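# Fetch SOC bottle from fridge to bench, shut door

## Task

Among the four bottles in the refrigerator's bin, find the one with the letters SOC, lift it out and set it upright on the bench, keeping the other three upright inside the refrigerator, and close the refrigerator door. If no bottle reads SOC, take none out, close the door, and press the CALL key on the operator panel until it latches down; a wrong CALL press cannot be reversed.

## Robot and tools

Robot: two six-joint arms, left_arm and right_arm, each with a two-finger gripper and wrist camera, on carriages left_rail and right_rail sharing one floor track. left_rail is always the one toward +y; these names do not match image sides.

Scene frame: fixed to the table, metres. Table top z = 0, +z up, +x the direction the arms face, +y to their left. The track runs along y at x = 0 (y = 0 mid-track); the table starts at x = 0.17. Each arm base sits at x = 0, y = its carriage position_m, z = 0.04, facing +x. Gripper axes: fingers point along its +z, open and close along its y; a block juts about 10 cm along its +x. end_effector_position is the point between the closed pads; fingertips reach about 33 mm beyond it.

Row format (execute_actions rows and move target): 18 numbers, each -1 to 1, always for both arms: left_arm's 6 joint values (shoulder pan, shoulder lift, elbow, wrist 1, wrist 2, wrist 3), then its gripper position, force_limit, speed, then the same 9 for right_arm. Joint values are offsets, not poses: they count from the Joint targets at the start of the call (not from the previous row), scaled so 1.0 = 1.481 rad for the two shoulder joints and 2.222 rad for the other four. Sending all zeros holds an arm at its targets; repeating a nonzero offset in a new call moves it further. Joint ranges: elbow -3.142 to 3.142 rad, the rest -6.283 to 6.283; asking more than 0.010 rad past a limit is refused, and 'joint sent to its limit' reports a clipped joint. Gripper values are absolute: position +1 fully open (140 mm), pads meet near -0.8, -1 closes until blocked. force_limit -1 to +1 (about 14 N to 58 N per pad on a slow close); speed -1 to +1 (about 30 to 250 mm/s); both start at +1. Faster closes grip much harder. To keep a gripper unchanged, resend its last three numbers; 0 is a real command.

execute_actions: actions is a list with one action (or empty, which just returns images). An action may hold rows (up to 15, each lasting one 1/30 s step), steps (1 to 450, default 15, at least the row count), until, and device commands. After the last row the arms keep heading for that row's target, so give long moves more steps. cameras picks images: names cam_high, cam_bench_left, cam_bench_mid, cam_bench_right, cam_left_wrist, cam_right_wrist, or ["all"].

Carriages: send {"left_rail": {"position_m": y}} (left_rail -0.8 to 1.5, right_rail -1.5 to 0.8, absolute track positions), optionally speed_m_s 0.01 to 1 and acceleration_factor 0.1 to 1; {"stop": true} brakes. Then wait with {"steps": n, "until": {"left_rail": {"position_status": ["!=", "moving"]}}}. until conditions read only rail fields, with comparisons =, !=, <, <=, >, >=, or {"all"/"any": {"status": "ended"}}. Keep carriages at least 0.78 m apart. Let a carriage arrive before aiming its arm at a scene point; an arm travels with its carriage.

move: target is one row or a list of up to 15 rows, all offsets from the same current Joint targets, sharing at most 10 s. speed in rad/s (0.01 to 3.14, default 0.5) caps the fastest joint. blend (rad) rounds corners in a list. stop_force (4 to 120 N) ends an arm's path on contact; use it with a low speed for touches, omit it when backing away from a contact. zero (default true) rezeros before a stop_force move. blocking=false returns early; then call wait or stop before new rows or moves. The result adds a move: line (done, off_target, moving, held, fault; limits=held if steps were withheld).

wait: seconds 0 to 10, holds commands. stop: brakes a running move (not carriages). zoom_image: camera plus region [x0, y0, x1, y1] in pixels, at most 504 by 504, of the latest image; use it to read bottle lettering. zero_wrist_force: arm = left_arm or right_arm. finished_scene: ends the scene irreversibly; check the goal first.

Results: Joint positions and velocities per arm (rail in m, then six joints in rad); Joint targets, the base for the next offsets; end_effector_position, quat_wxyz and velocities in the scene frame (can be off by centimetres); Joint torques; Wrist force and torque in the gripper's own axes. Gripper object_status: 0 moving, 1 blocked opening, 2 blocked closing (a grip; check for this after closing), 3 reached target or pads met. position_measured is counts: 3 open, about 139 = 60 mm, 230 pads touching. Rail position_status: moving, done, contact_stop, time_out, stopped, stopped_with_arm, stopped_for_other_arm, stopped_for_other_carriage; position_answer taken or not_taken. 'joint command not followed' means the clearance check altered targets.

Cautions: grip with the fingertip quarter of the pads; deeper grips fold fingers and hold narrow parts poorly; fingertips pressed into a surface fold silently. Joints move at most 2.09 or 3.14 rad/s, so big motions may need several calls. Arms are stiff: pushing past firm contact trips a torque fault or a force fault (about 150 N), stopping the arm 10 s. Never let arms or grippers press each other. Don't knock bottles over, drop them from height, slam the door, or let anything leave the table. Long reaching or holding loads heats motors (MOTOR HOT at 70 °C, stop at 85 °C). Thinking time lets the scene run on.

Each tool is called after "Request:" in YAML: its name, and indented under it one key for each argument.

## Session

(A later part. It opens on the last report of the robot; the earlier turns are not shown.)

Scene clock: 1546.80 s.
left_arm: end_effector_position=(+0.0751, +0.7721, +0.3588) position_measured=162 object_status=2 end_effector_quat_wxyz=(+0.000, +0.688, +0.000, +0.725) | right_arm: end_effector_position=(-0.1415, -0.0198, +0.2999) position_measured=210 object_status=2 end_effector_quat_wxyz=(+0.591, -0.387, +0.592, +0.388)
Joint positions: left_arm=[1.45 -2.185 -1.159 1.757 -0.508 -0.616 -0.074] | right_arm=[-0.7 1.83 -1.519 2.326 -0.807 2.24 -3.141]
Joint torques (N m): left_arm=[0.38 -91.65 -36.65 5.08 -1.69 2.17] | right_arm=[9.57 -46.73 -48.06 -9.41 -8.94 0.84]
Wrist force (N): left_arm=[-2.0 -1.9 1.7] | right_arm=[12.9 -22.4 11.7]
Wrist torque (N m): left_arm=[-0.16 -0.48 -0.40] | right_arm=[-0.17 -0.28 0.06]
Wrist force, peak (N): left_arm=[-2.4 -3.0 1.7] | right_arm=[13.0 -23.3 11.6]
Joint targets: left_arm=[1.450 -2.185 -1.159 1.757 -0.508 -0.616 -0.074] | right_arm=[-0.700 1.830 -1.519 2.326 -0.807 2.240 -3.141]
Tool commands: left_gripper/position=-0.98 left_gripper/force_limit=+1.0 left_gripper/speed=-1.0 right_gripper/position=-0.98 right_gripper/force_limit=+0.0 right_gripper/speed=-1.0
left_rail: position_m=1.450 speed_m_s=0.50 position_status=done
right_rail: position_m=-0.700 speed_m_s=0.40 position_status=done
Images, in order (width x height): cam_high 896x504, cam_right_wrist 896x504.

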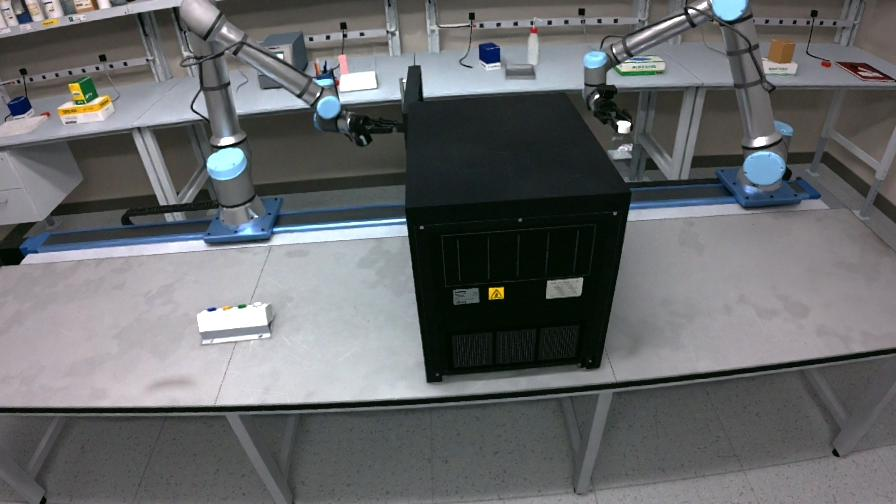

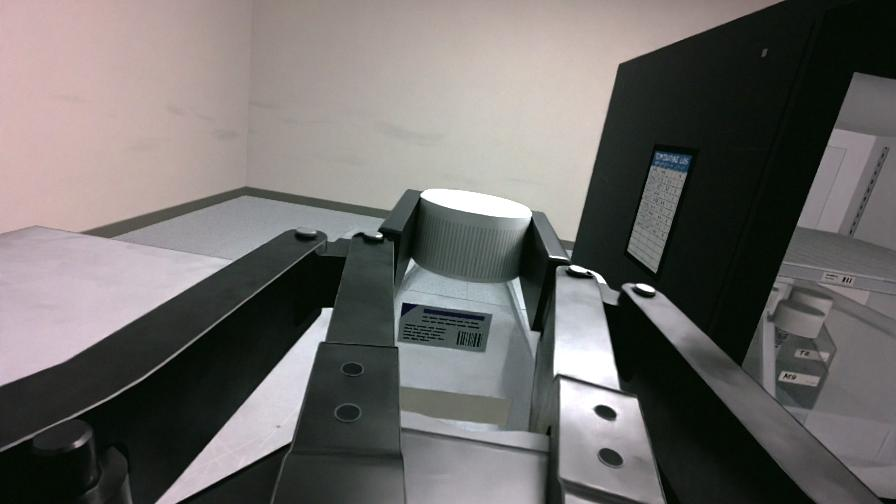

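Request:
move:
  target:
    - [0.224402,0.04765,0.064455,-0.053227,0.148326,-0.047129,-0.98,1,-1,0,0,0,0,0,0,-0.98,0,-1]
    - [0.224402,0.111978,0.073479,-0.105122,0.148326,-0.047129,-0.98,1,-1,0,0,0,0,0,0,-0.98,0,-1]
  speed: [0.3,0.1]
  blend: [0.01,0]
  cameras: ["cam_right_wrist","cam_bench_right"]

Scene clock: 1552.50 s.
left_arm: end_effector_position=(+0.3251, +0.7721, +0.1771) position_measured=162 object_status=2 end_effector_quat_wxyz=(+0.000, +0.688, +0.000, +0.725) | right_arm: end_effector_position=(-0.1415, -0.0198, +0.2999) position_measured=210 object_status=2 end_effector_quat_wxyz=(+0.591, -0.387, +0.592, +0.388)
Joint positions: left_arm=[1.45 -1.853 -0.994 1.92 -0.741 -0.287 -0.179] | right_arm=[-0.7 1.83 -1.519 2.326 -0.807 2.24 -3.141]
Joint torques (N m): left_arm=[13.41 -64.18 -18.23 -1.29 1.59 -3] | right_arm=[9.99 -47.85 -47.85 -9.03 -9.76 0.74]
Wrist force (N): left_arm=[-2.3 -1.7 1.2] | right_arm=[13.0 -22.7 11.3]
Wrist torque (N m): left_arm=[-0.12 -0.41 -0.18] | right_arm=[-0.23 -0.27 0.06]
Wrist force, peak (N): left_arm=[-2.6 -2.1 4.1] | right_arm=[13.0 -23.1 11.9]
Joint targets: left_arm=[1.450 -1.853 -0.993 1.920 -0.741 -0.287 -0.179] | right_arm=[-0.700 1.830 -1.519 2.326 -0.807 2.240 -3.141]
left_rail: position_m=1.450 speed_m_s=0.50 position_status=done
right_rail: position_m=-0.700 speed_m_s=0.40 position_status=done
move: done
Images, in order (width x height): cam_bench_right 896x504, cam_right_wrist 896x504.

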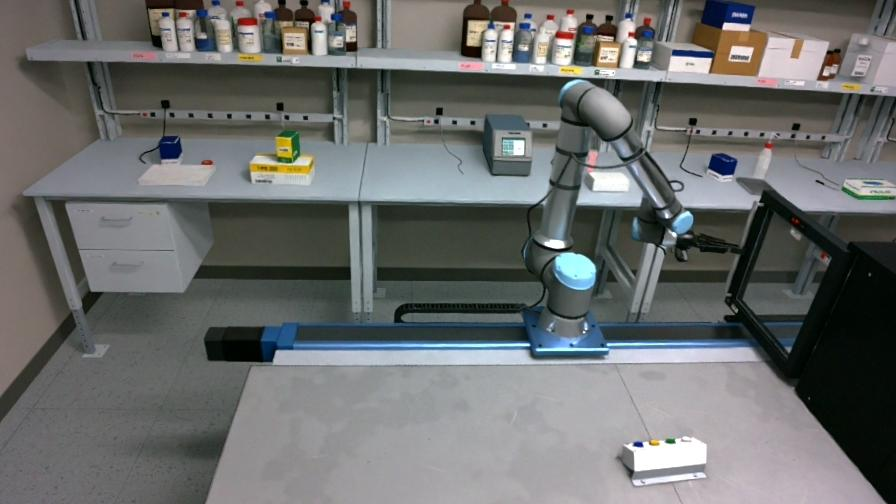

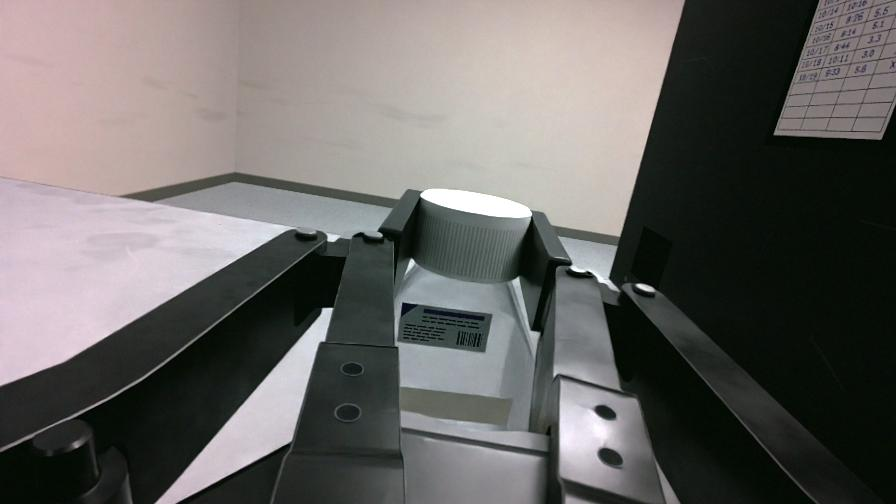

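Request:
move:
  target: [0,0.014,0.001013,-0.010342,0,0,-0.98,1,-1,0,0,0,0,0,0,-0.98,0,-1]
  speed: 0.015
  stop_force: 6
  cameras: ["cam_right_wrist"]

Scene clock: 1557.97 s.
left_arm: end_effector_position=(+0.3252, +0.7722, +0.1627) position_measured=162 object_status=2 end_effector_quat_wxyz=(+0.000, +0.688, +0.000, +0.725) | right_arm: end_effector_position=(-0.1415, -0.0198, +0.2999) position_measured=210 object_status=2 end_effector_quat_wxyz=(+0.591, -0.387, +0.592, +0.388)
Joint positions: left_arm=[1.45 -1.853 -0.974 1.923 -0.763 -0.287 -0.179] | right_arm=[-0.7 1.83 -1.519 2.326 -0.807 2.24 -3.141]
Joint torques (N m): left_arm=[11.03 -102.47 -23.09 4.72 1.9 -2.66] | right_arm=[9.9 -47.15 -48.23 -8.99 -10.07 0.72]
Wrist force (N): left_arm=[3.2 -3.7 0.4] | right_arm=[13.0 -22.7 11.4]
Wrist torque (N m): left_arm=[-0.30 -0.16 -0.16] | right_arm=[-0.24 -0.29 0.06]
Wrist force, peak (N): left_arm=[11.3 -3.0 -0.5] | right_arm=[13.2 -23.0 11.7]
Joint targets: left_arm=[1.450 -1.853 -0.974 1.923 -0.763 -0.287 -0.179] | right_arm=[-0.700 1.830 -1.519 2.326 -0.807 2.240 -3.141]
left_rail: position_m=1.450 speed_m_s=0.50 position_status=done
right_rail: position_m=-0.700 speed_m_s=0.40 position_status=done
move: contact (left_arm)
Images, in order (width x height): cam_right_wrist 896x504.

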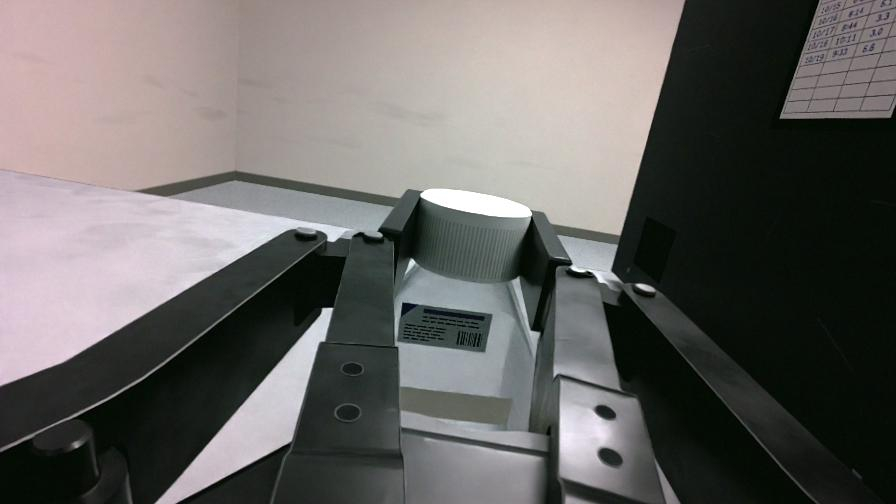

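Request:
execute_actions:
  actions:
    - {"rows":[[0,0,0,0,0,0,-0.05,1,-1,0,0,0,0,0,0,-0.98,0,-1]],"steps":45}
  cameras: ["cam_right_wrist"]

Scene clock: 1560.87 s.
left_arm: end_effector_position=(+0.3252, +0.7721, +0.1627) position_measured=135 object_status=3 end_effector_quat_wxyz=(+0.000, +0.688, +0.000, +0.725) | right_arm: end_effector_position=(-0.1415, -0.0198, +0.2999) position_measured=210 object_status=2 end_effector_quat_wxyz=(+0.591, -0.387, +0.592, +0.388)
Joint positions: left_arm=[1.45 -1.853 -0.974 1.923 -0.763 -0.287 -0.179] | right_arm=[-0.7 1.83 -1.519 2.326 -0.807 2.24 -3.141]
Joint torques (N m): left_arm=[12.58 -101.87 -25.98 4.96 2.34 -2.09] | right_arm=[11.4 -47.1 -48.1 -9.16 -10.24 0.64]
Wrist force (N): left_arm=[1.1 -2.3 1.7] | right_arm=[13.1 -22.7 11.4]
Wrist torque (N m): left_arm=[-0.25 -0.29 -0.18] | right_arm=[-0.25 -0.28 0.06]
Wrist force, peak (N): left_arm=[3.7 -4.0 0.2] | right_arm=[13.3 -23.1 11.6]
Joint targets: left_arm=[1.450 -1.853 -0.974 1.923 -0.763 -0.287 -0.179] | right_arm=[-0.700 1.830 -1.519 2.326 -0.807 2.240 -3.141]
left_rail: position_m=1.450 speed_m_s=0.50 position_status=done
right_rail: position_m=-0.700 speed_m_s=0.40 position_status=done
Images, in order (width x height): cam_right_wrist 896x504.

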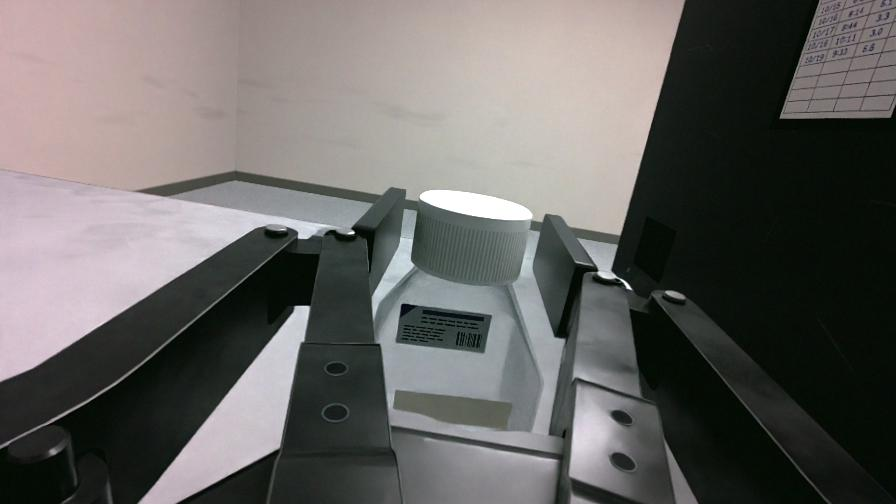

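Request:
zoom_image:
  camera: "cam_right_wrist"
  region: [330, 170, 690, 470]

Scaled by 1.400 from the camera's 896x504 image, which has a finer 1280x720 frame.

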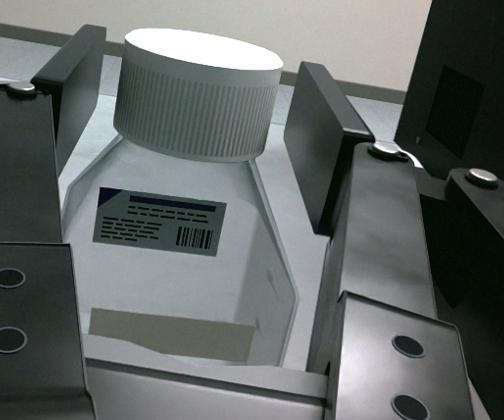

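Request:
move:
  target:
    - [-0.057866,-0.005375,0.00014,-0.015149,-0.038006,0.019824,-0.05,1,-1,0,0,0,0,0,0,-0.98,0,-1]
    - [-0.183,-0.130419,0.013433,-0.010238,-0.119847,0.080558,-0.05,1,-1,0,0,0,0,0,0,-0.98,0,-1]
  speed: [0.08,0.3]
  blend: [0.01,0]
  cameras: ["cam_right_wrist"]

Scene clock: 1573.33 s.
left_arm: end_effector_position=(+0.1503, +0.8096, +0.2597) position_measured=135 object_status=3 end_effector_quat_wxyz=(+0.000, +0.707, +0.000, +0.707) | right_arm: end_effector_position=(-0.1415, -0.0198, +0.2999) position_measured=210 object_status=2 end_effector_quat_wxyz=(+0.591, -0.387, +0.592, +0.388)
Joint positions: left_arm=[1.45 -2.123 -1.166 1.952 -0.786 -0.553 0] | right_arm=[-0.7 1.83 -1.519 2.326 -0.807 2.24 -3.141]
Joint torques (N m): left_arm=[-5.94 -95.3 -21.54 5.42 -2.58 3.11] | right_arm=[9.65 -46.91 -47.88 -9.24 -10.31 0.63]
Wrist force (N): left_arm=[1.2 -2.9 1.5] | right_arm=[13.3 -22.7 11.6]
Wrist torque (N m): left_arm=[-0.38 -0.32 -0.41] | right_arm=[-0.25 -0.33 0.06]
Wrist force, peak (N): left_arm=[2.8 -3.7 -0.1] | right_arm=[13.1 -23.1 11.6]
Joint targets: left_arm=[1.450 -2.124 -1.167 1.952 -0.786 -0.553 0.000] | right_arm=[-0.700 1.830 -1.519 2.326 -0.807 2.240 -3.141]
left_rail: position_m=1.450 speed_m_s=0.50 position_status=done
right_rail: position_m=-0.700 speed_m_s=0.40 position_status=done
move: done
Images, in order (width x height): cam_right_wrist 896x504.

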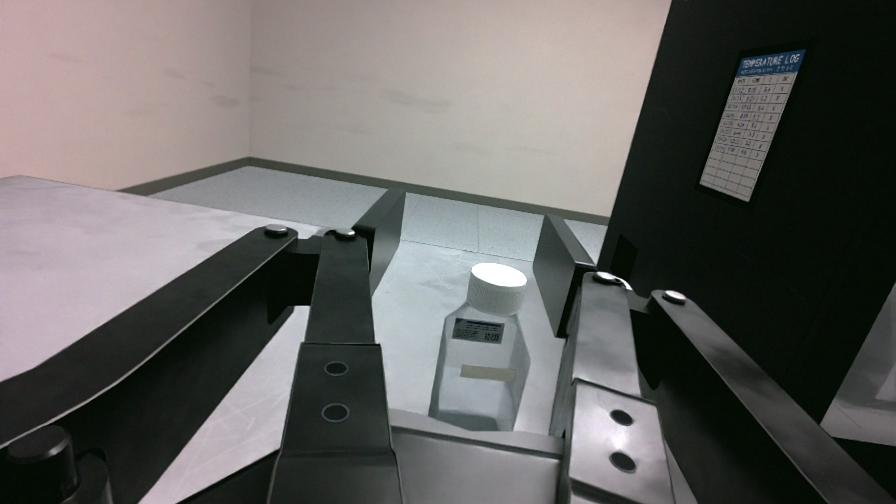

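Request:
zoom_image:
  camera: "cam_right_wrist"
  region: [410, 250, 560, 440]

Scaled by 2.653 from the camera's 896x504 image, which has a finer 1280x720 frame.

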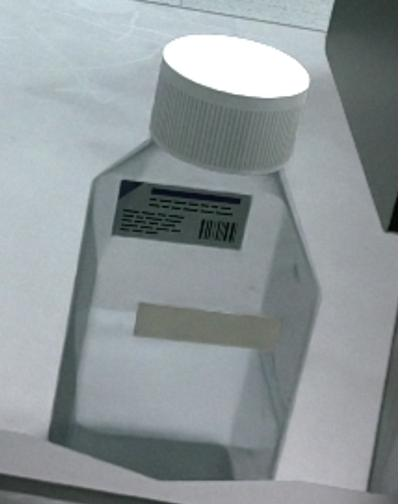

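Request:
execute_actions:
  actions:
    - {"left_rail":{"position_m":0.95,"speed_m_s":0.5,"acceleration_factor":0.6},"steps":150,"until":{"left_rail":{"position_status":["!=","moving"]}}}
  cameras: ["cam_right_wrist","cam_high"]

Request:
zoom_image:
  camera: "cam_right_wrist"
  region: [340, 150, 620, 440]

Scene clock: 1591.10 s.
left_arm: end_effector_position=(+0.1501, +0.3097, +0.2599) position_measured=135 object_status=3 end_effector_quat_wxyz=(+0.000, +0.707, +0.000, +0.707) | right_arm: end_effector_position=(-0.1415, -0.0198, +0.2999) position_measured=210 object_status=2 end_effector_quat_wxyz=(+0.591, -0.387, +0.592, +0.388)
Joint positions: left_arm=[0.95 -2.124 -1.167 1.952 -0.786 -0.553 0] | right_arm=[-0.7 1.83 -1.519 2.326 -0.807 2.24 -3.141]
Joint torques (N m): left_arm=[-0.19 -62.85 -24.32 0.95 1.79 2.36] | right_arm=[10.39 -47.3 -48.82 -9.04 -10.24 0.69]
Wrist force (N): left_arm=[1.1 -3.0 1.6] | right_arm=[12.9 -22.6 11.4]
Wrist torque (N m): left_arm=[-0.42 -0.30 -0.41] | right_arm=[-0.23 -0.26 0.06]
Wrist force, peak (N): left_arm=[1.2 -4.8 2.2] | right_arm=[13.0 -23.1 11.8]
Joint targets: left_arm=[0.950 -2.124 -1.167 1.952 -0.786 -0.553 0.000] | right_arm=[-0.700 1.830 -1.519 2.326 -0.807 2.240 -3.141]
Tool commands: left_gripper/position=-0.05 left_gripper/force_limit=+1.0 left_gripper/speed=-1.0 right_gripper/position=-0.98 right_gripper/force_limit=+0.0 right_gripper/speed=-1.0
left_rail: position_m=0.950 speed_m_s=0.50 position_status=done
right_rail: position_m=-0.700 speed_m_s=0.40 position_status=done
Images, in order (width x height): cam_high 896x504, cam_right_wrist 896x504.

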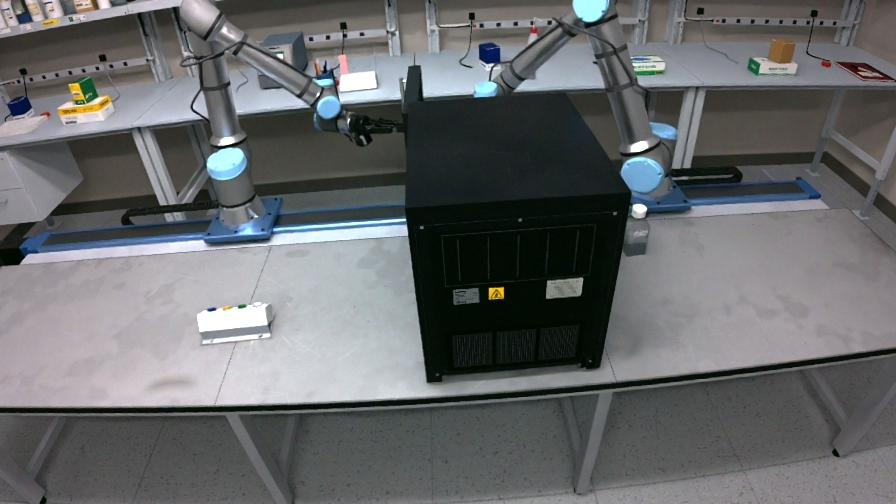

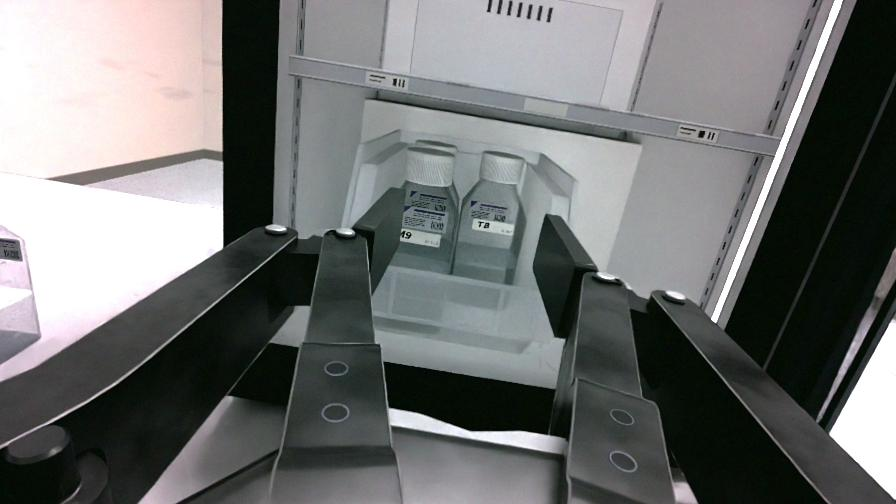

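Scaled by 1.738 from the camera's 896x504 image, which has a finer 1280x720 frame.

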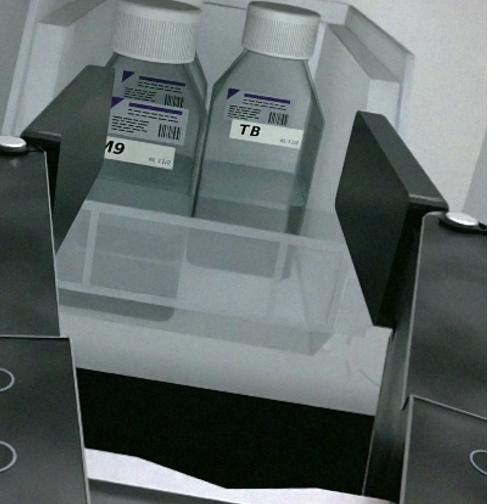

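Request:
zoom_image:
  camera: "cam_right_wrist"
  region: [370, 240, 560, 370]

Request:
zoom_image:
  camera: "cam_right_wrist"
  region: [340, 80, 660, 270]

Scaled by 2.653 from the camera's 896x504 image, which has a finer 1280x720 frame.

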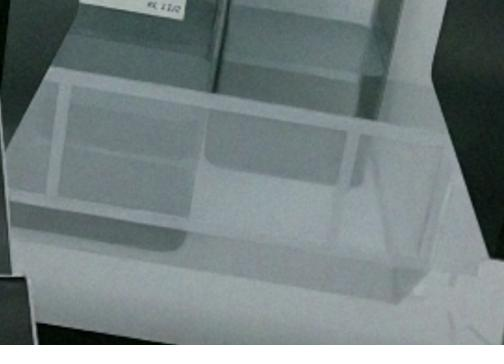

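Scaled by 1.575 from the camera's 896x504 image, which has a finer 1280x720 frame.

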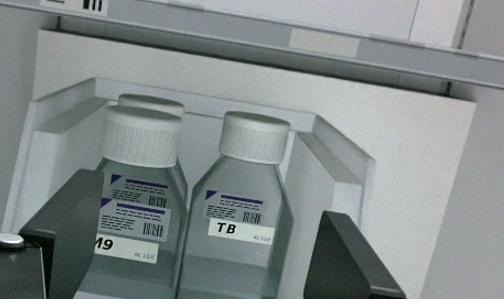

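Request:
zoom_image:
  camera: "cam_right_wrist"
  region: [390, 130, 550, 260]

Scaled by 3.150 from the camera's 896x504 image, which has a finer 1280x720 frame.

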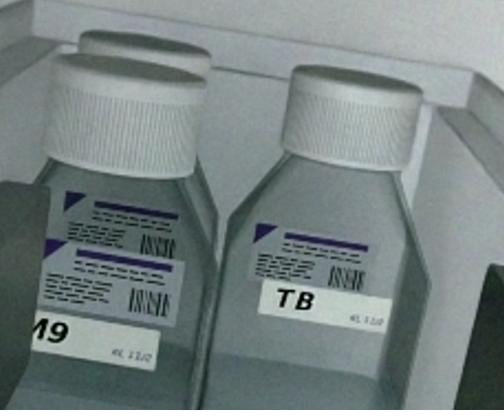

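Request:
execute_actions:
  actions:
    - {"rows":[[0,0,0,0,0,0,0.164,1,-1,0,0,0,0,0,0,-0.98,0,-1]],"left_rail":{"position_m":1.45,"speed_m_s":0.5,"acceleration_factor":0.6},"steps":150,"until":{"left_rail":{"position_status":["!=","moving"]}}}

Request:
move:
  target: [0.1625,-0.104477,0.067319,-0.441787,0.010023,0.413146,0.164,1,-1,0,0,0,0,0,0,-0.98,0,-1]
  speed: 0.4
  cameras: ["cam_right_wrist"]

Scene clock: 1632.47 s.
left_arm: end_effector_position=(+0.1501, +0.8097, +0.2599) position_measured=109 object_status=3 end_effector_quat_wxyz=(+0.000, +0.707, +0.000, +0.707) | right_arm: end_effector_position=(-0.1415, -0.0198, +0.2999) position_measured=210 object_status=2 end_effector_quat_wxyz=(+0.591, -0.387, +0.592, +0.388)
Joint positions: left_arm=[1.45 -2.124 -1.167 1.952 -0.786 -0.553 0] | right_arm=[-0.7 1.83 -1.519 2.326 -0.807 2.24 -3.141]
Joint torques (N m): left_arm=[10.18 -91.82 -34.4 -0.83 0.79 2.01] | right_arm=[10.1 -46.53 -49.08 -9.25 -10.07 0.8]
Wrist force (N): left_arm=[1.2 -3.0 1.6] | right_arm=[13.2 -22.8 11.3]
Wrist torque (N m): left_arm=[-0.40 -0.32 -0.41] | right_arm=[-0.25 -0.35 0.07]
Wrist force, peak (N): left_arm=[1.1 -4.7 1.6] | right_arm=[13.1 -23.1 11.7]
Joint targets: left_arm=[1.450 -2.124 -1.167 1.952 -0.786 -0.553 0.000] | right_arm=[-0.700 1.830 -1.519 2.326 -0.807 2.240 -3.141]
left_rail: position_m=1.450 speed_m_s=0.50 position_status=done
right_rail: position_m=-0.700 speed_m_s=0.40 position_status=done

Scene clock: 1635.67 s.
left_arm: end_effector_position=(+0.2725, +0.7712, +0.2024) position_measured=109 object_status=3 end_effector_quat_wxyz=(+0.000, +0.843, +0.000, +0.537) end_effector_velocity=(+0.001, +0.000, +0.000) end_effector_angular_velocity=(-0.001, +0.002, +0.001) | right_arm: end_effector_position=(-0.1415, -0.0198, +0.2999) position_measured=210 object_status=2 end_effector_quat_wxyz=(+0.591, -0.387, +0.592, +0.388)
Joint positions: left_arm=[1.45 -1.883 -1.321 2.102 -1.767 -0.531 0.917] | right_arm=[-0.7 1.83 -1.519 2.326 -0.807 2.24 -3.141]
Joint velocities: left_arm=[0 0.002 -0.001 0.001 -0.005 -0.001 0.004] | right_arm=[within noise]
Joint torques (N m): left_arm=[10.21 -82.56 -27.01 -6.98 5.14 2.24] | right_arm=[10.01 -47.18 -48.73 -9.21 -10.02 0.91]
Wrist force (N): left_arm=[1.9 -3.0 0.9] | right_arm=[12.9 -22.7 11.5]
Wrist torque (N m): left_arm=[-0.54 -0.53 -0.39] | right_arm=[-0.22 -0.27 0.06]
Wrist force, peak (N): left_arm=[2.4 -3.2 1.5] | right_arm=[13.4 -23.1 11.4]
Joint targets: left_arm=[1.450 -1.883 -1.321 2.102 -1.768 -0.531 0.918] | right_arm=[-0.700 1.830 -1.519 2.326 -0.807 2.240 -3.141]
left_rail: position_m=1.450 speed_m_s=0.50 position_status=done
right_rail: position_m=-0.700 speed_m_s=0.40 position_status=done
move: done
Images, in order (width x height): cam_right_wrist 896x504.

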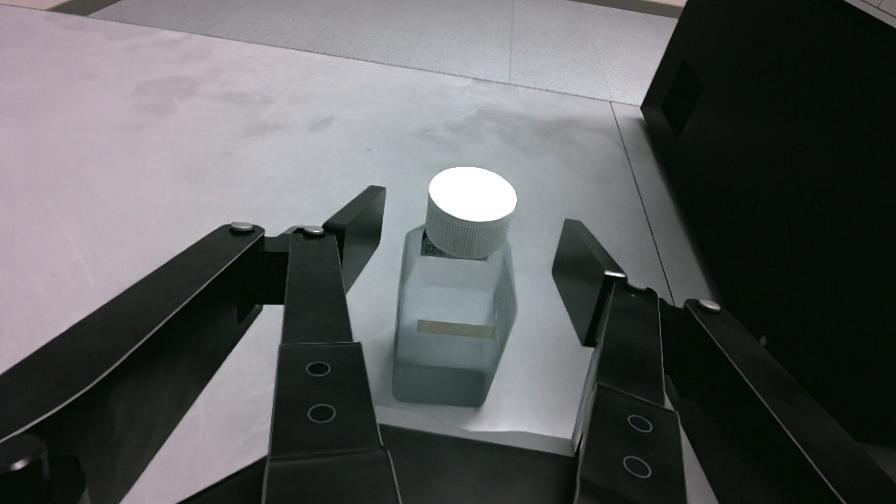

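Request:
move:
  target: [0.053856,0.028947,0.016724,-0.091652,0.017894,0.063762,0.164,1,-1,0,0,0,0,0,0,-0.98,0,-1]
  speed: 0.12
  stop_force: 8
  cameras: ["cam_right_wrist"]

Scene clock: 1646.57 s.
left_arm: end_effector_position=(+0.3270, +0.7712, +0.1770) position_measured=109 object_status=3 end_effector_quat_wxyz=(+0.000, +0.843, +0.000, +0.537) | right_arm: end_effector_position=(-0.1415, -0.0198, +0.2999) position_measured=210 object_status=2 end_effector_quat_wxyz=(+0.591, -0.387, +0.592, +0.388)
Joint positions: left_arm=[1.45 -1.803 -1.279 2.139 -1.971 -0.491 1.059] | right_arm=[-0.7 1.83 -1.519 2.326 -0.807 2.24 -3.141]
Joint torques (N m): left_arm=[13.07 -47.25 -24.39 -7.06 5.58 2.26] | right_arm=[10.27 -47.25 -49.06 -9.14 -10.15 0.6]
Wrist force (N): left_arm=[1.8 -3.1 1.4] | right_arm=[12.9 -22.8 11.5]
Wrist torque (N m): left_arm=[-0.57 -0.53 -0.41] | right_arm=[-0.26 -0.26 0.06]
Wrist force, peak (N): left_arm=[2.4 -3.3 1.4] | right_arm=[13.3 -23.0 11.8]
Joint targets: left_arm=[1.450 -1.803 -1.279 2.139 -1.971 -0.491 1.059] | right_arm=[-0.700 1.830 -1.519 2.326 -0.807 2.240 -3.141]
left_rail: position_m=1.450 speed_m_s=0.50 position_status=done
right_rail: position_m=-0.700 speed_m_s=0.40 position_status=done
move: done
Images, in order (width x height): cam_right_wrist 896x504.

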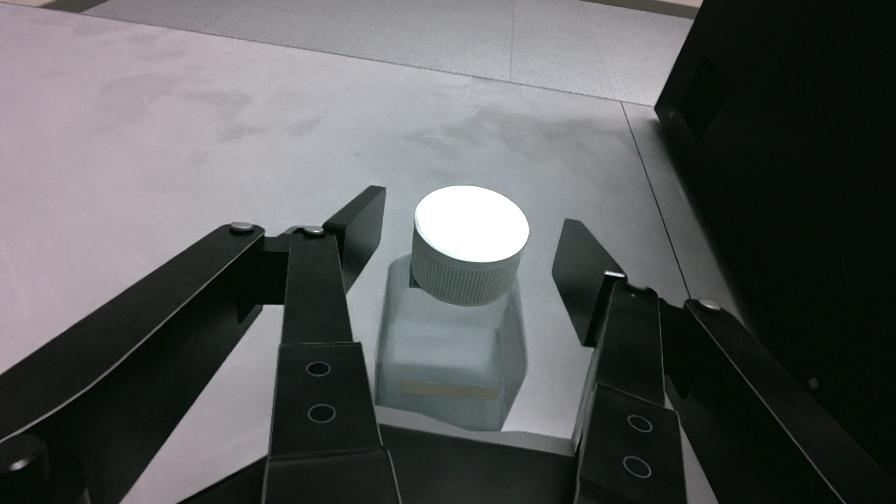

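Request:
execute_actions:
  actions:
    - {"rows":[[0,0,0,0,0,0,-1,1,0.8,0,0,0,0,0,0,-0.98,0,-1]],"steps":45}
  cameras: ["cam_right_wrist"]

Scene clock: 1649.67 s.
left_arm: end_effector_position=(+0.3270, +0.7712, +0.1770) position_measured=165 object_status=2 end_effector_quat_wxyz=(+0.000, +0.843, +0.000, +0.537) | right_arm: end_effector_position=(-0.1415, -0.0198, +0.2999) position_measured=210 object_status=2 end_effector_quat_wxyz=(+0.591, -0.387, +0.592, +0.388)
Joint positions: left_arm=[1.45 -1.803 -1.279 2.139 -1.971 -0.491 1.059] | right_arm=[-0.7 1.83 -1.519 2.326 -0.807 2.24 -3.141]
Joint torques (N m): left_arm=[6.97 -49 -31.05 -0.81 -1.24 1.24] | right_arm=[10.54 -45.79 -48.92 -9.12 -10.26 0.69]
Wrist force (N): left_arm=[4.2 -2.9 -1.6] | right_arm=[13.2 -22.8 11.4]
Wrist torque (N m): left_arm=[-0.68 -0.52 -0.59] | right_arm=[-0.27 -0.31 0.06]
Wrist force, peak (N): left_arm=[4.8 -2.8 -1.8] | right_arm=[13.4 -23.0 11.5]
Joint targets: left_arm=[1.450 -1.803 -1.279 2.139 -1.971 -0.491 1.059] | right_arm=[-0.700 1.830 -1.519 2.326 -0.807 2.240 -3.141]
left_rail: position_m=1.450 speed_m_s=0.50 position_status=done
right_rail: position_m=-0.700 speed_m_s=0.40 position_status=done
Images, in order (width x height): cam_right_wrist 896x504.

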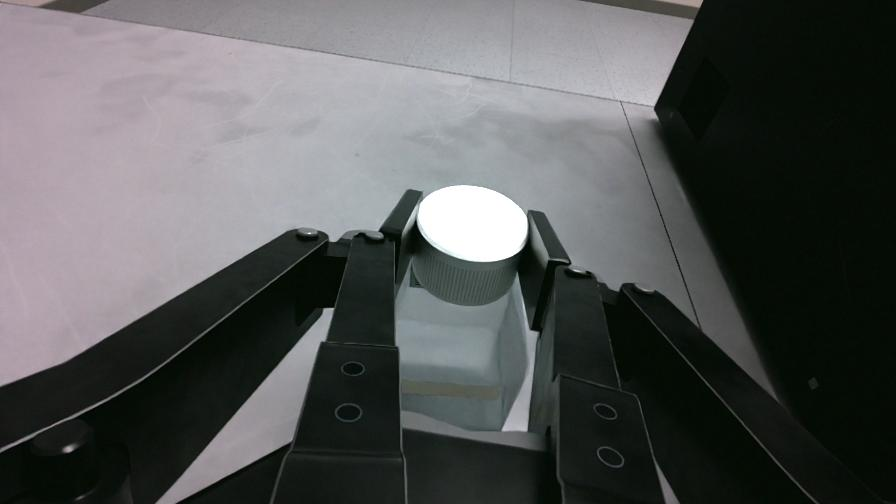

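Request:
move:
  target:
    - [-0.009548,-0.085179,-0.028726,0.096035,-0.002898,-0.012007,-1,1,0.8,0,0,0,0,0,0,-0.98,0,-1]
    - [-0.253612,-0.010689,-0.156467,0.5291,-0.062502,-0.366944,-1,1,0.8,0,0,0,0,0,0,-0.98,0,-1]
    - [-0.232086,0.16792,-0.17883,0.772714,-0.061206,-0.647408,-1,1,0.8,0,0,0,0,0,0,-0.98,0,-1]
  speed: [0.1,0.4,0.4]
  blend: [0.02,0.05,0]
  cameras: ["cam_right_wrist"]

Scene clock: 1660.00 s.
left_arm: end_effector_position=(+0.0962, +0.7722, +0.3533) position_measured=165 object_status=2 end_effector_quat_wxyz=(+0.000, +0.609, +0.000, +0.793) | right_arm: end_effector_position=(-0.1415, -0.0198, +0.2999) position_measured=210 object_status=2 end_effector_quat_wxyz=(+0.591, -0.387, +0.592, +0.388)
Joint positions: left_arm=[1.45 -2.147 -1.03 1.742 -0.255 -0.627 -0.379] | right_arm=[-0.7 1.83 -1.519 2.326 -0.807 2.24 -3.141]
Joint torques (N m): left_arm=[11.62 -70.68 -38.18 8.37 1.02 -3.08] | right_arm=[10.68 -45.85 -49.11 -8.95 -10.16 0.53]
Wrist force (N): left_arm=[-2.9 -2.7 1.1] | right_arm=[13.0 -22.7 11.4]
Wrist torque (N m): left_arm=[-0.29 -0.50 -0.17] | right_arm=[-0.24 -0.29 0.06]
Wrist force, peak (N): left_arm=[4.6 -3.3 -2.1] | right_arm=[13.5 -22.9 11.8]
Joint targets: left_arm=[1.450 -2.147 -1.030 1.742 -0.254 -0.627 -0.379] | right_arm=[-0.700 1.830 -1.519 2.326 -0.807 2.240 -3.141]
left_rail: position_m=1.450 speed_m_s=0.50 position_status=done
right_rail: position_m=-0.700 speed_m_s=0.40 position_status=done
move: done
Images, in order (width x height): cam_right_wrist 896x504.

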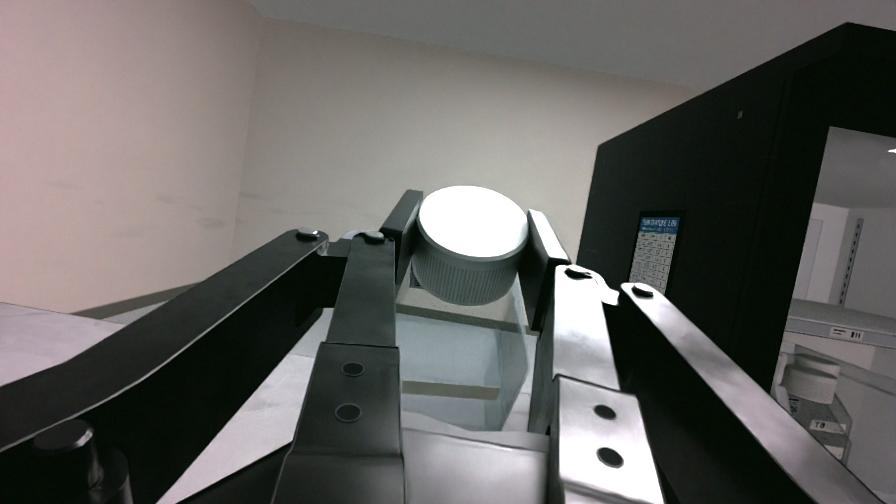

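Request:
wait:
  seconds: 3
  cameras: ["cam_right_wrist"]

Scene clock: 1663.67 s.
left_arm: end_effector_position=(+0.0962, +0.7721, +0.3533) position_measured=165 object_status=2 end_effector_quat_wxyz=(+0.000, +0.609, +0.000, +0.793) | right_arm: end_effector_position=(-0.1415, -0.0198, +0.2999) position_measured=210 object_status=2 end_effector_quat_wxyz=(+0.591, -0.387, +0.592, +0.388)
Joint positions: left_arm=[1.45 -2.147 -1.03 1.742 -0.254 -0.627 -0.379] | right_arm=[-0.7 1.83 -1.519 2.326 -0.807 2.24 -3.141]
Joint torques (N m): left_arm=[11.2 -71.22 -35.8 8.5 1.24 -3.24] | right_arm=[10.6 -45.55 -49.45 -9.29 -10.09 0.54]
Wrist force (N): left_arm=[-3.0 -2.8 1.3] | right_arm=[13.0 -22.7 11.4]
Wrist torque (N m): left_arm=[-0.33 -0.48 -0.18] | right_arm=[-0.24 -0.28 0.06]
Wrist force, peak (N): left_arm=[-3.2 -3.2 1.1] | right_arm=[13.0 -23.1 11.6]
Joint targets: left_arm=[1.450 -2.147 -1.030 1.742 -0.254 -0.627 -0.379] | right_arm=[-0.700 1.830 -1.519 2.326 -0.807 2.240 -3.141]
Tool commands: left_gripper/position=-1.0 left_gripper/force_limit=+1.0 left_gripper/speed=+0.8 right_gripper/position=-0.98 right_gripper/force_limit=+0.0 right_gripper/speed=-1.0
left_rail: position_m=1.450 speed_m_s=0.50 position_status=done
right_rail: position_m=-0.700 speed_m_s=0.40 position_status=done
wait: 3.00 s; at rest from the start
Images, in order (width x height): cam_right_wrist 896x504.

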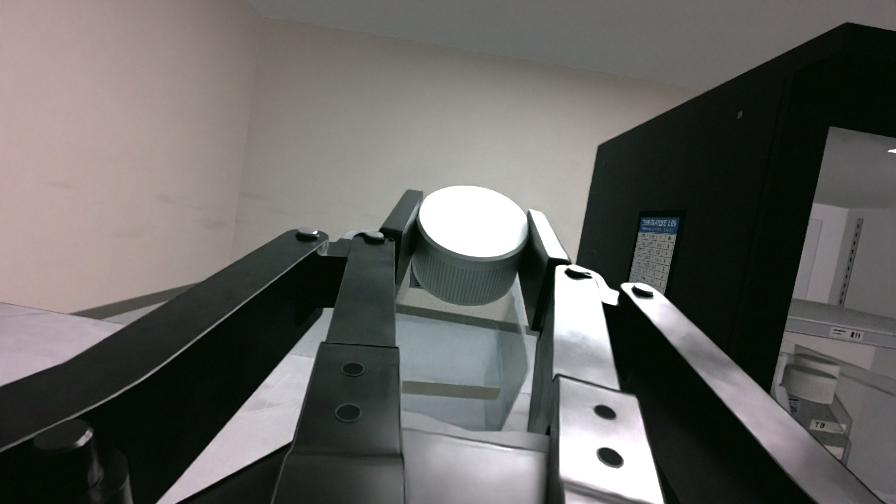

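Request:
execute_actions:
  actions:
    - {"left_rail":{"position_m":0.95,"speed_m_s":0.5,"acceleration_factor":0.4},"steps":180,"until":{"left_rail":{"position_status":["!=","moving"]}}}
  cameras: ["cam_right_wrist","cam_left_wrist"]

Scene clock: 1711.43 s.
left_arm: end_effector_position=(+0.0962, +0.2721, +0.3533) position_measured=165 object_status=2 end_effector_quat_wxyz=(+0.000, +0.609, +0.000, +0.793) | right_arm: end_effector_position=(-0.1415, -0.0198, +0.2999) position_measured=210 object_status=2 end_effector_quat_wxyz=(+0.591, -0.387, +0.592, +0.388)
Joint positions: left_arm=[0.95 -2.147 -1.03 1.742 -0.254 -0.627 -0.379] | right_arm=[-0.7 1.83 -1.519 2.326 -0.807 2.24 -3.141]
Joint torques (N m): left_arm=[3.15 -77.8 -24.41 6.73 -1.39 -2.67] | right_arm=[9.93 -47.35 -50.07 -8.99 -10.04 0.73]
Wrist force (N): left_arm=[-3.1 -2.8 1.2] | right_arm=[12.9 -22.7 11.5]
Wrist torque (N m): left_arm=[-0.33 -0.45 -0.18] | right_arm=[-0.25 -0.25 0.06]
Wrist force, peak (N): left_arm=[-3.0 -4.4 0.8] | right_arm=[13.2 -23.1 11.7]
Joint targets: left_arm=[0.950 -2.147 -1.030 1.742 -0.254 -0.627 -0.379] | right_arm=[-0.700 1.830 -1.519 2.326 -0.807 2.240 -3.141]
Tool commands: left_gripper/position=-1.0 left_gripper/force_limit=+1.0 left_gripper/speed=+0.8 right_gripper/position=-0.98 right_gripper/force_limit=+0.0 right_gripper/speed=-1.0
left_rail: position_m=0.950 speed_m_s=0.50 position_status=done
right_rail: position_m=-0.700 speed_m_s=0.40 position_status=done
Images, in order (width x height): cam_left_wrist 896x504, cam_right_wrist 896x504.

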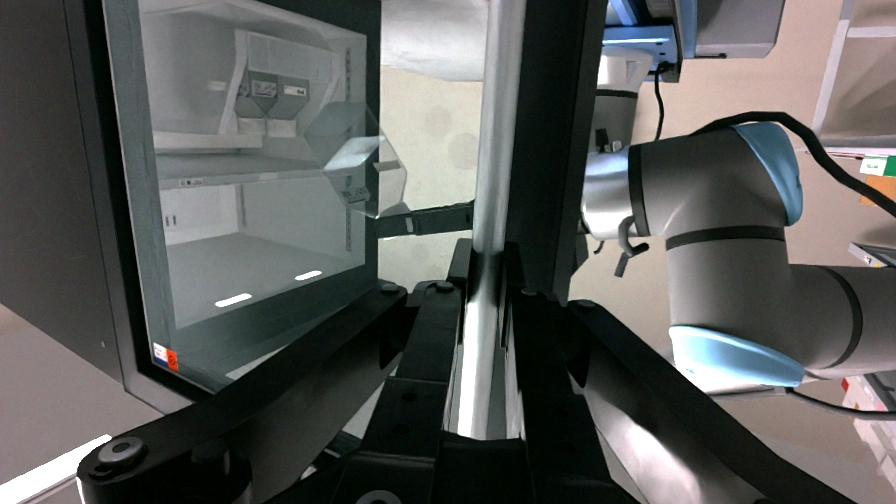

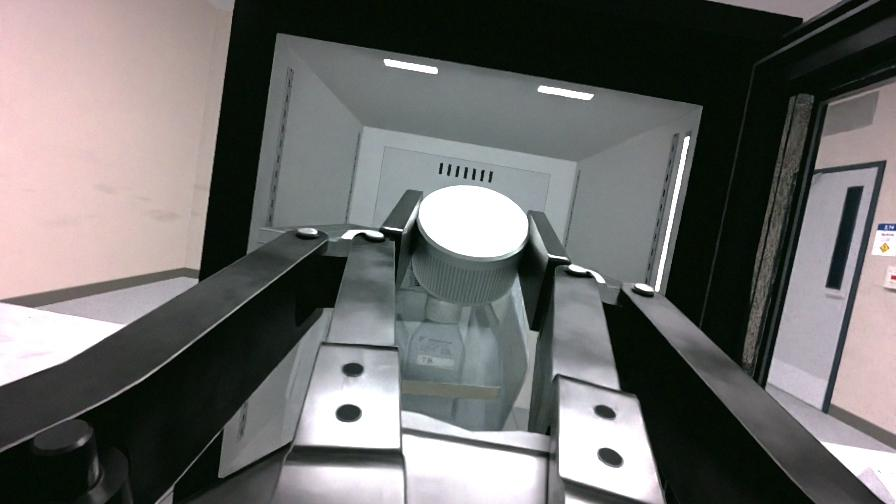

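Request:
move:
  target:
    - [-0.00842,0.061134,-0.006256,0.020932,-0.021139,-0.042448,-1,1,0.8,0,0,0,0,0,0,-0.98,0,-1]
    - [0.140709,0.061425,0.01477,0.094703,0.056737,-0.155603,-1,1,0.8,0,0,0,0,0,0,-0.98,0,-1]
  speed: [0.25,0.2]
  blend: [0.005,0]
  stop_force: 12
  cameras: ["cam_right_wrist","cam_left_wrist"]

Scene clock: 1716.97 s.
left_arm: end_effector_position=(+0.2453, +0.2714, +0.3233) position_measured=165 object_status=2 end_effector_quat_wxyz=(+0.000, +0.574, -0.001, +0.819) | right_arm: end_effector_position=(-0.1415, -0.0198, +0.2999) position_measured=210 object_status=2 end_effector_quat_wxyz=(+0.591, -0.387, +0.592, +0.388)
Joint positions: left_arm=[0.95 -1.939 -0.939 1.775 -0.044 -0.501 -0.725] | right_arm=[-0.7 1.83 -1.519 2.326 -0.807 2.24 -3.141]
Joint torques (N m): left_arm=[12.77 -70.72 -18.5 8.66 -0.59 -3.32] | right_arm=[11.55 -46.79 -50.22 -9.19 -10.22 0.8]
Wrist force (N): left_arm=[-2.8 -2.6 0.9] | right_arm=[12.9 -22.7 11.6]
Wrist torque (N m): left_arm=[-0.23 -0.51 -0.17] | right_arm=[-0.24 -0.26 0.06]
Wrist force, peak (N): left_arm=[-3.5 -2.9 2.1] | right_arm=[13.1 -23.0 11.6]
Joint targets: left_arm=[0.950 -1.939 -0.939 1.775 -0.044 -0.501 -0.725] | right_arm=[-0.700 1.830 -1.519 2.326 -0.807 2.240 -3.141]
left_rail: position_m=0.950 speed_m_s=0.50 position_status=done
right_rail: position_m=-0.700 speed_m_s=0.40 position_status=done
move: done
Images, in order (width x height): cam_left_wrist 896x504, cam_right_wrist 896x504.

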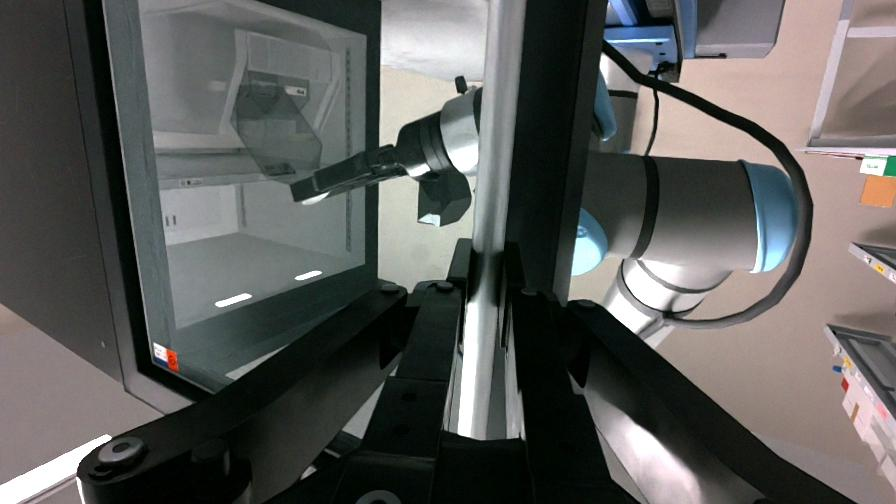

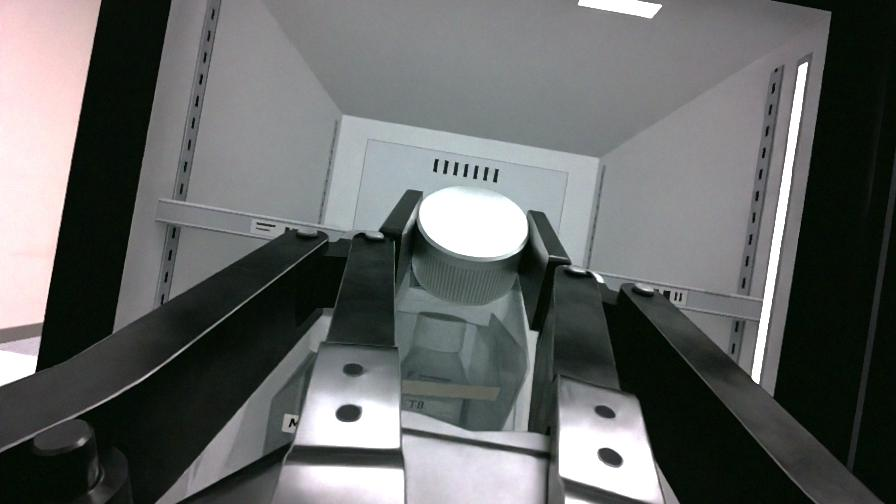

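Request:
move:
  target: [0.051452,0.057664,-0.001305,0.012691,0.022907,-0.055941,-1,1,0.8,0,0,0,0,0,0,-0.98,0,-1]
  speed: 0.08
  stop_force: 6
  cameras: ["cam_right_wrist","cam_left_wrist"]

Scene clock: 1722.13 s.
left_arm: end_effector_position=(+0.2984, +0.2716, +0.2703) position_measured=165 object_status=2 end_effector_quat_wxyz=(-0.001, +0.574, -0.001, +0.819) | right_arm: end_effector_position=(-0.1415, -0.0198, +0.2999) position_measured=210 object_status=2 end_effector_quat_wxyz=(+0.591, -0.387, +0.592, +0.388)
Joint positions: left_arm=[0.95 -1.862 -0.853 1.772 -0.016 -0.45 -0.849] | right_arm=[-0.7 1.83 -1.519 2.326 -0.807 2.24 -3.141]
Joint torques (N m): left_arm=[12.9 -73.34 -30.31 8.44 -0.79 -3.24] | right_arm=[10.67 -46.45 -50.3 -9.18 -10.03 0.5]
Wrist force (N): left_arm=[-3.0 -2.9 0.7] | right_arm=[13.0 -22.8 11.8]
Wrist torque (N m): left_arm=[-0.31 -0.46 -0.17] | right_arm=[-0.30 -0.26 0.06]
Wrist force, peak (N): left_arm=[-2.0 -6.4 0.3] | right_arm=[13.3 -23.2 11.9]
Joint targets: left_arm=[0.950 -1.862 -0.853 1.772 -0.016 -0.450 -0.849] | right_arm=[-0.700 1.830 -1.519 2.326 -0.807 2.240 -3.141]
left_rail: position_m=0.950 speed_m_s=0.50 position_status=done
right_rail: position_m=-0.700 speed_m_s=0.40 position_status=done
move: done
Images, in order (width x height): cam_left_wrist 896x504, cam_right_wrist 896x504.

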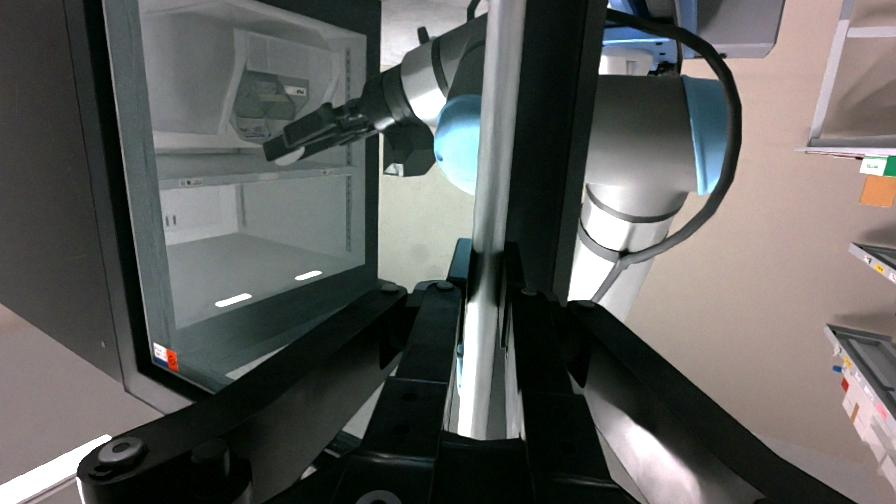

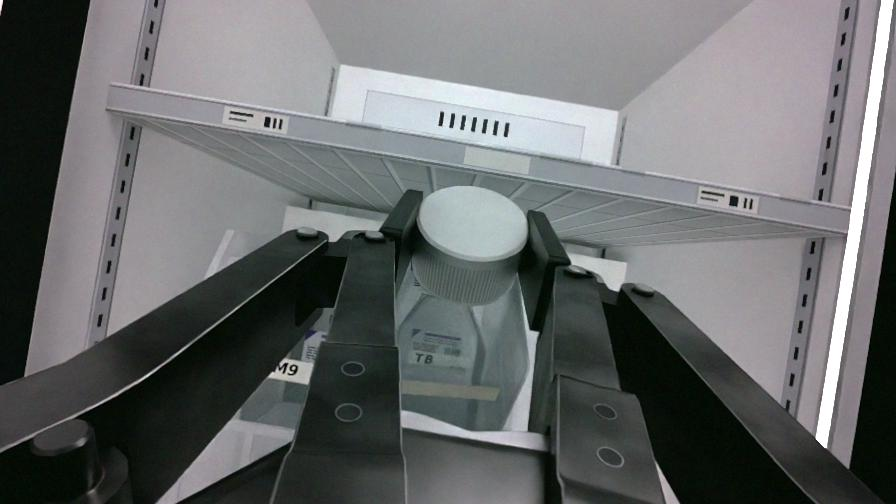

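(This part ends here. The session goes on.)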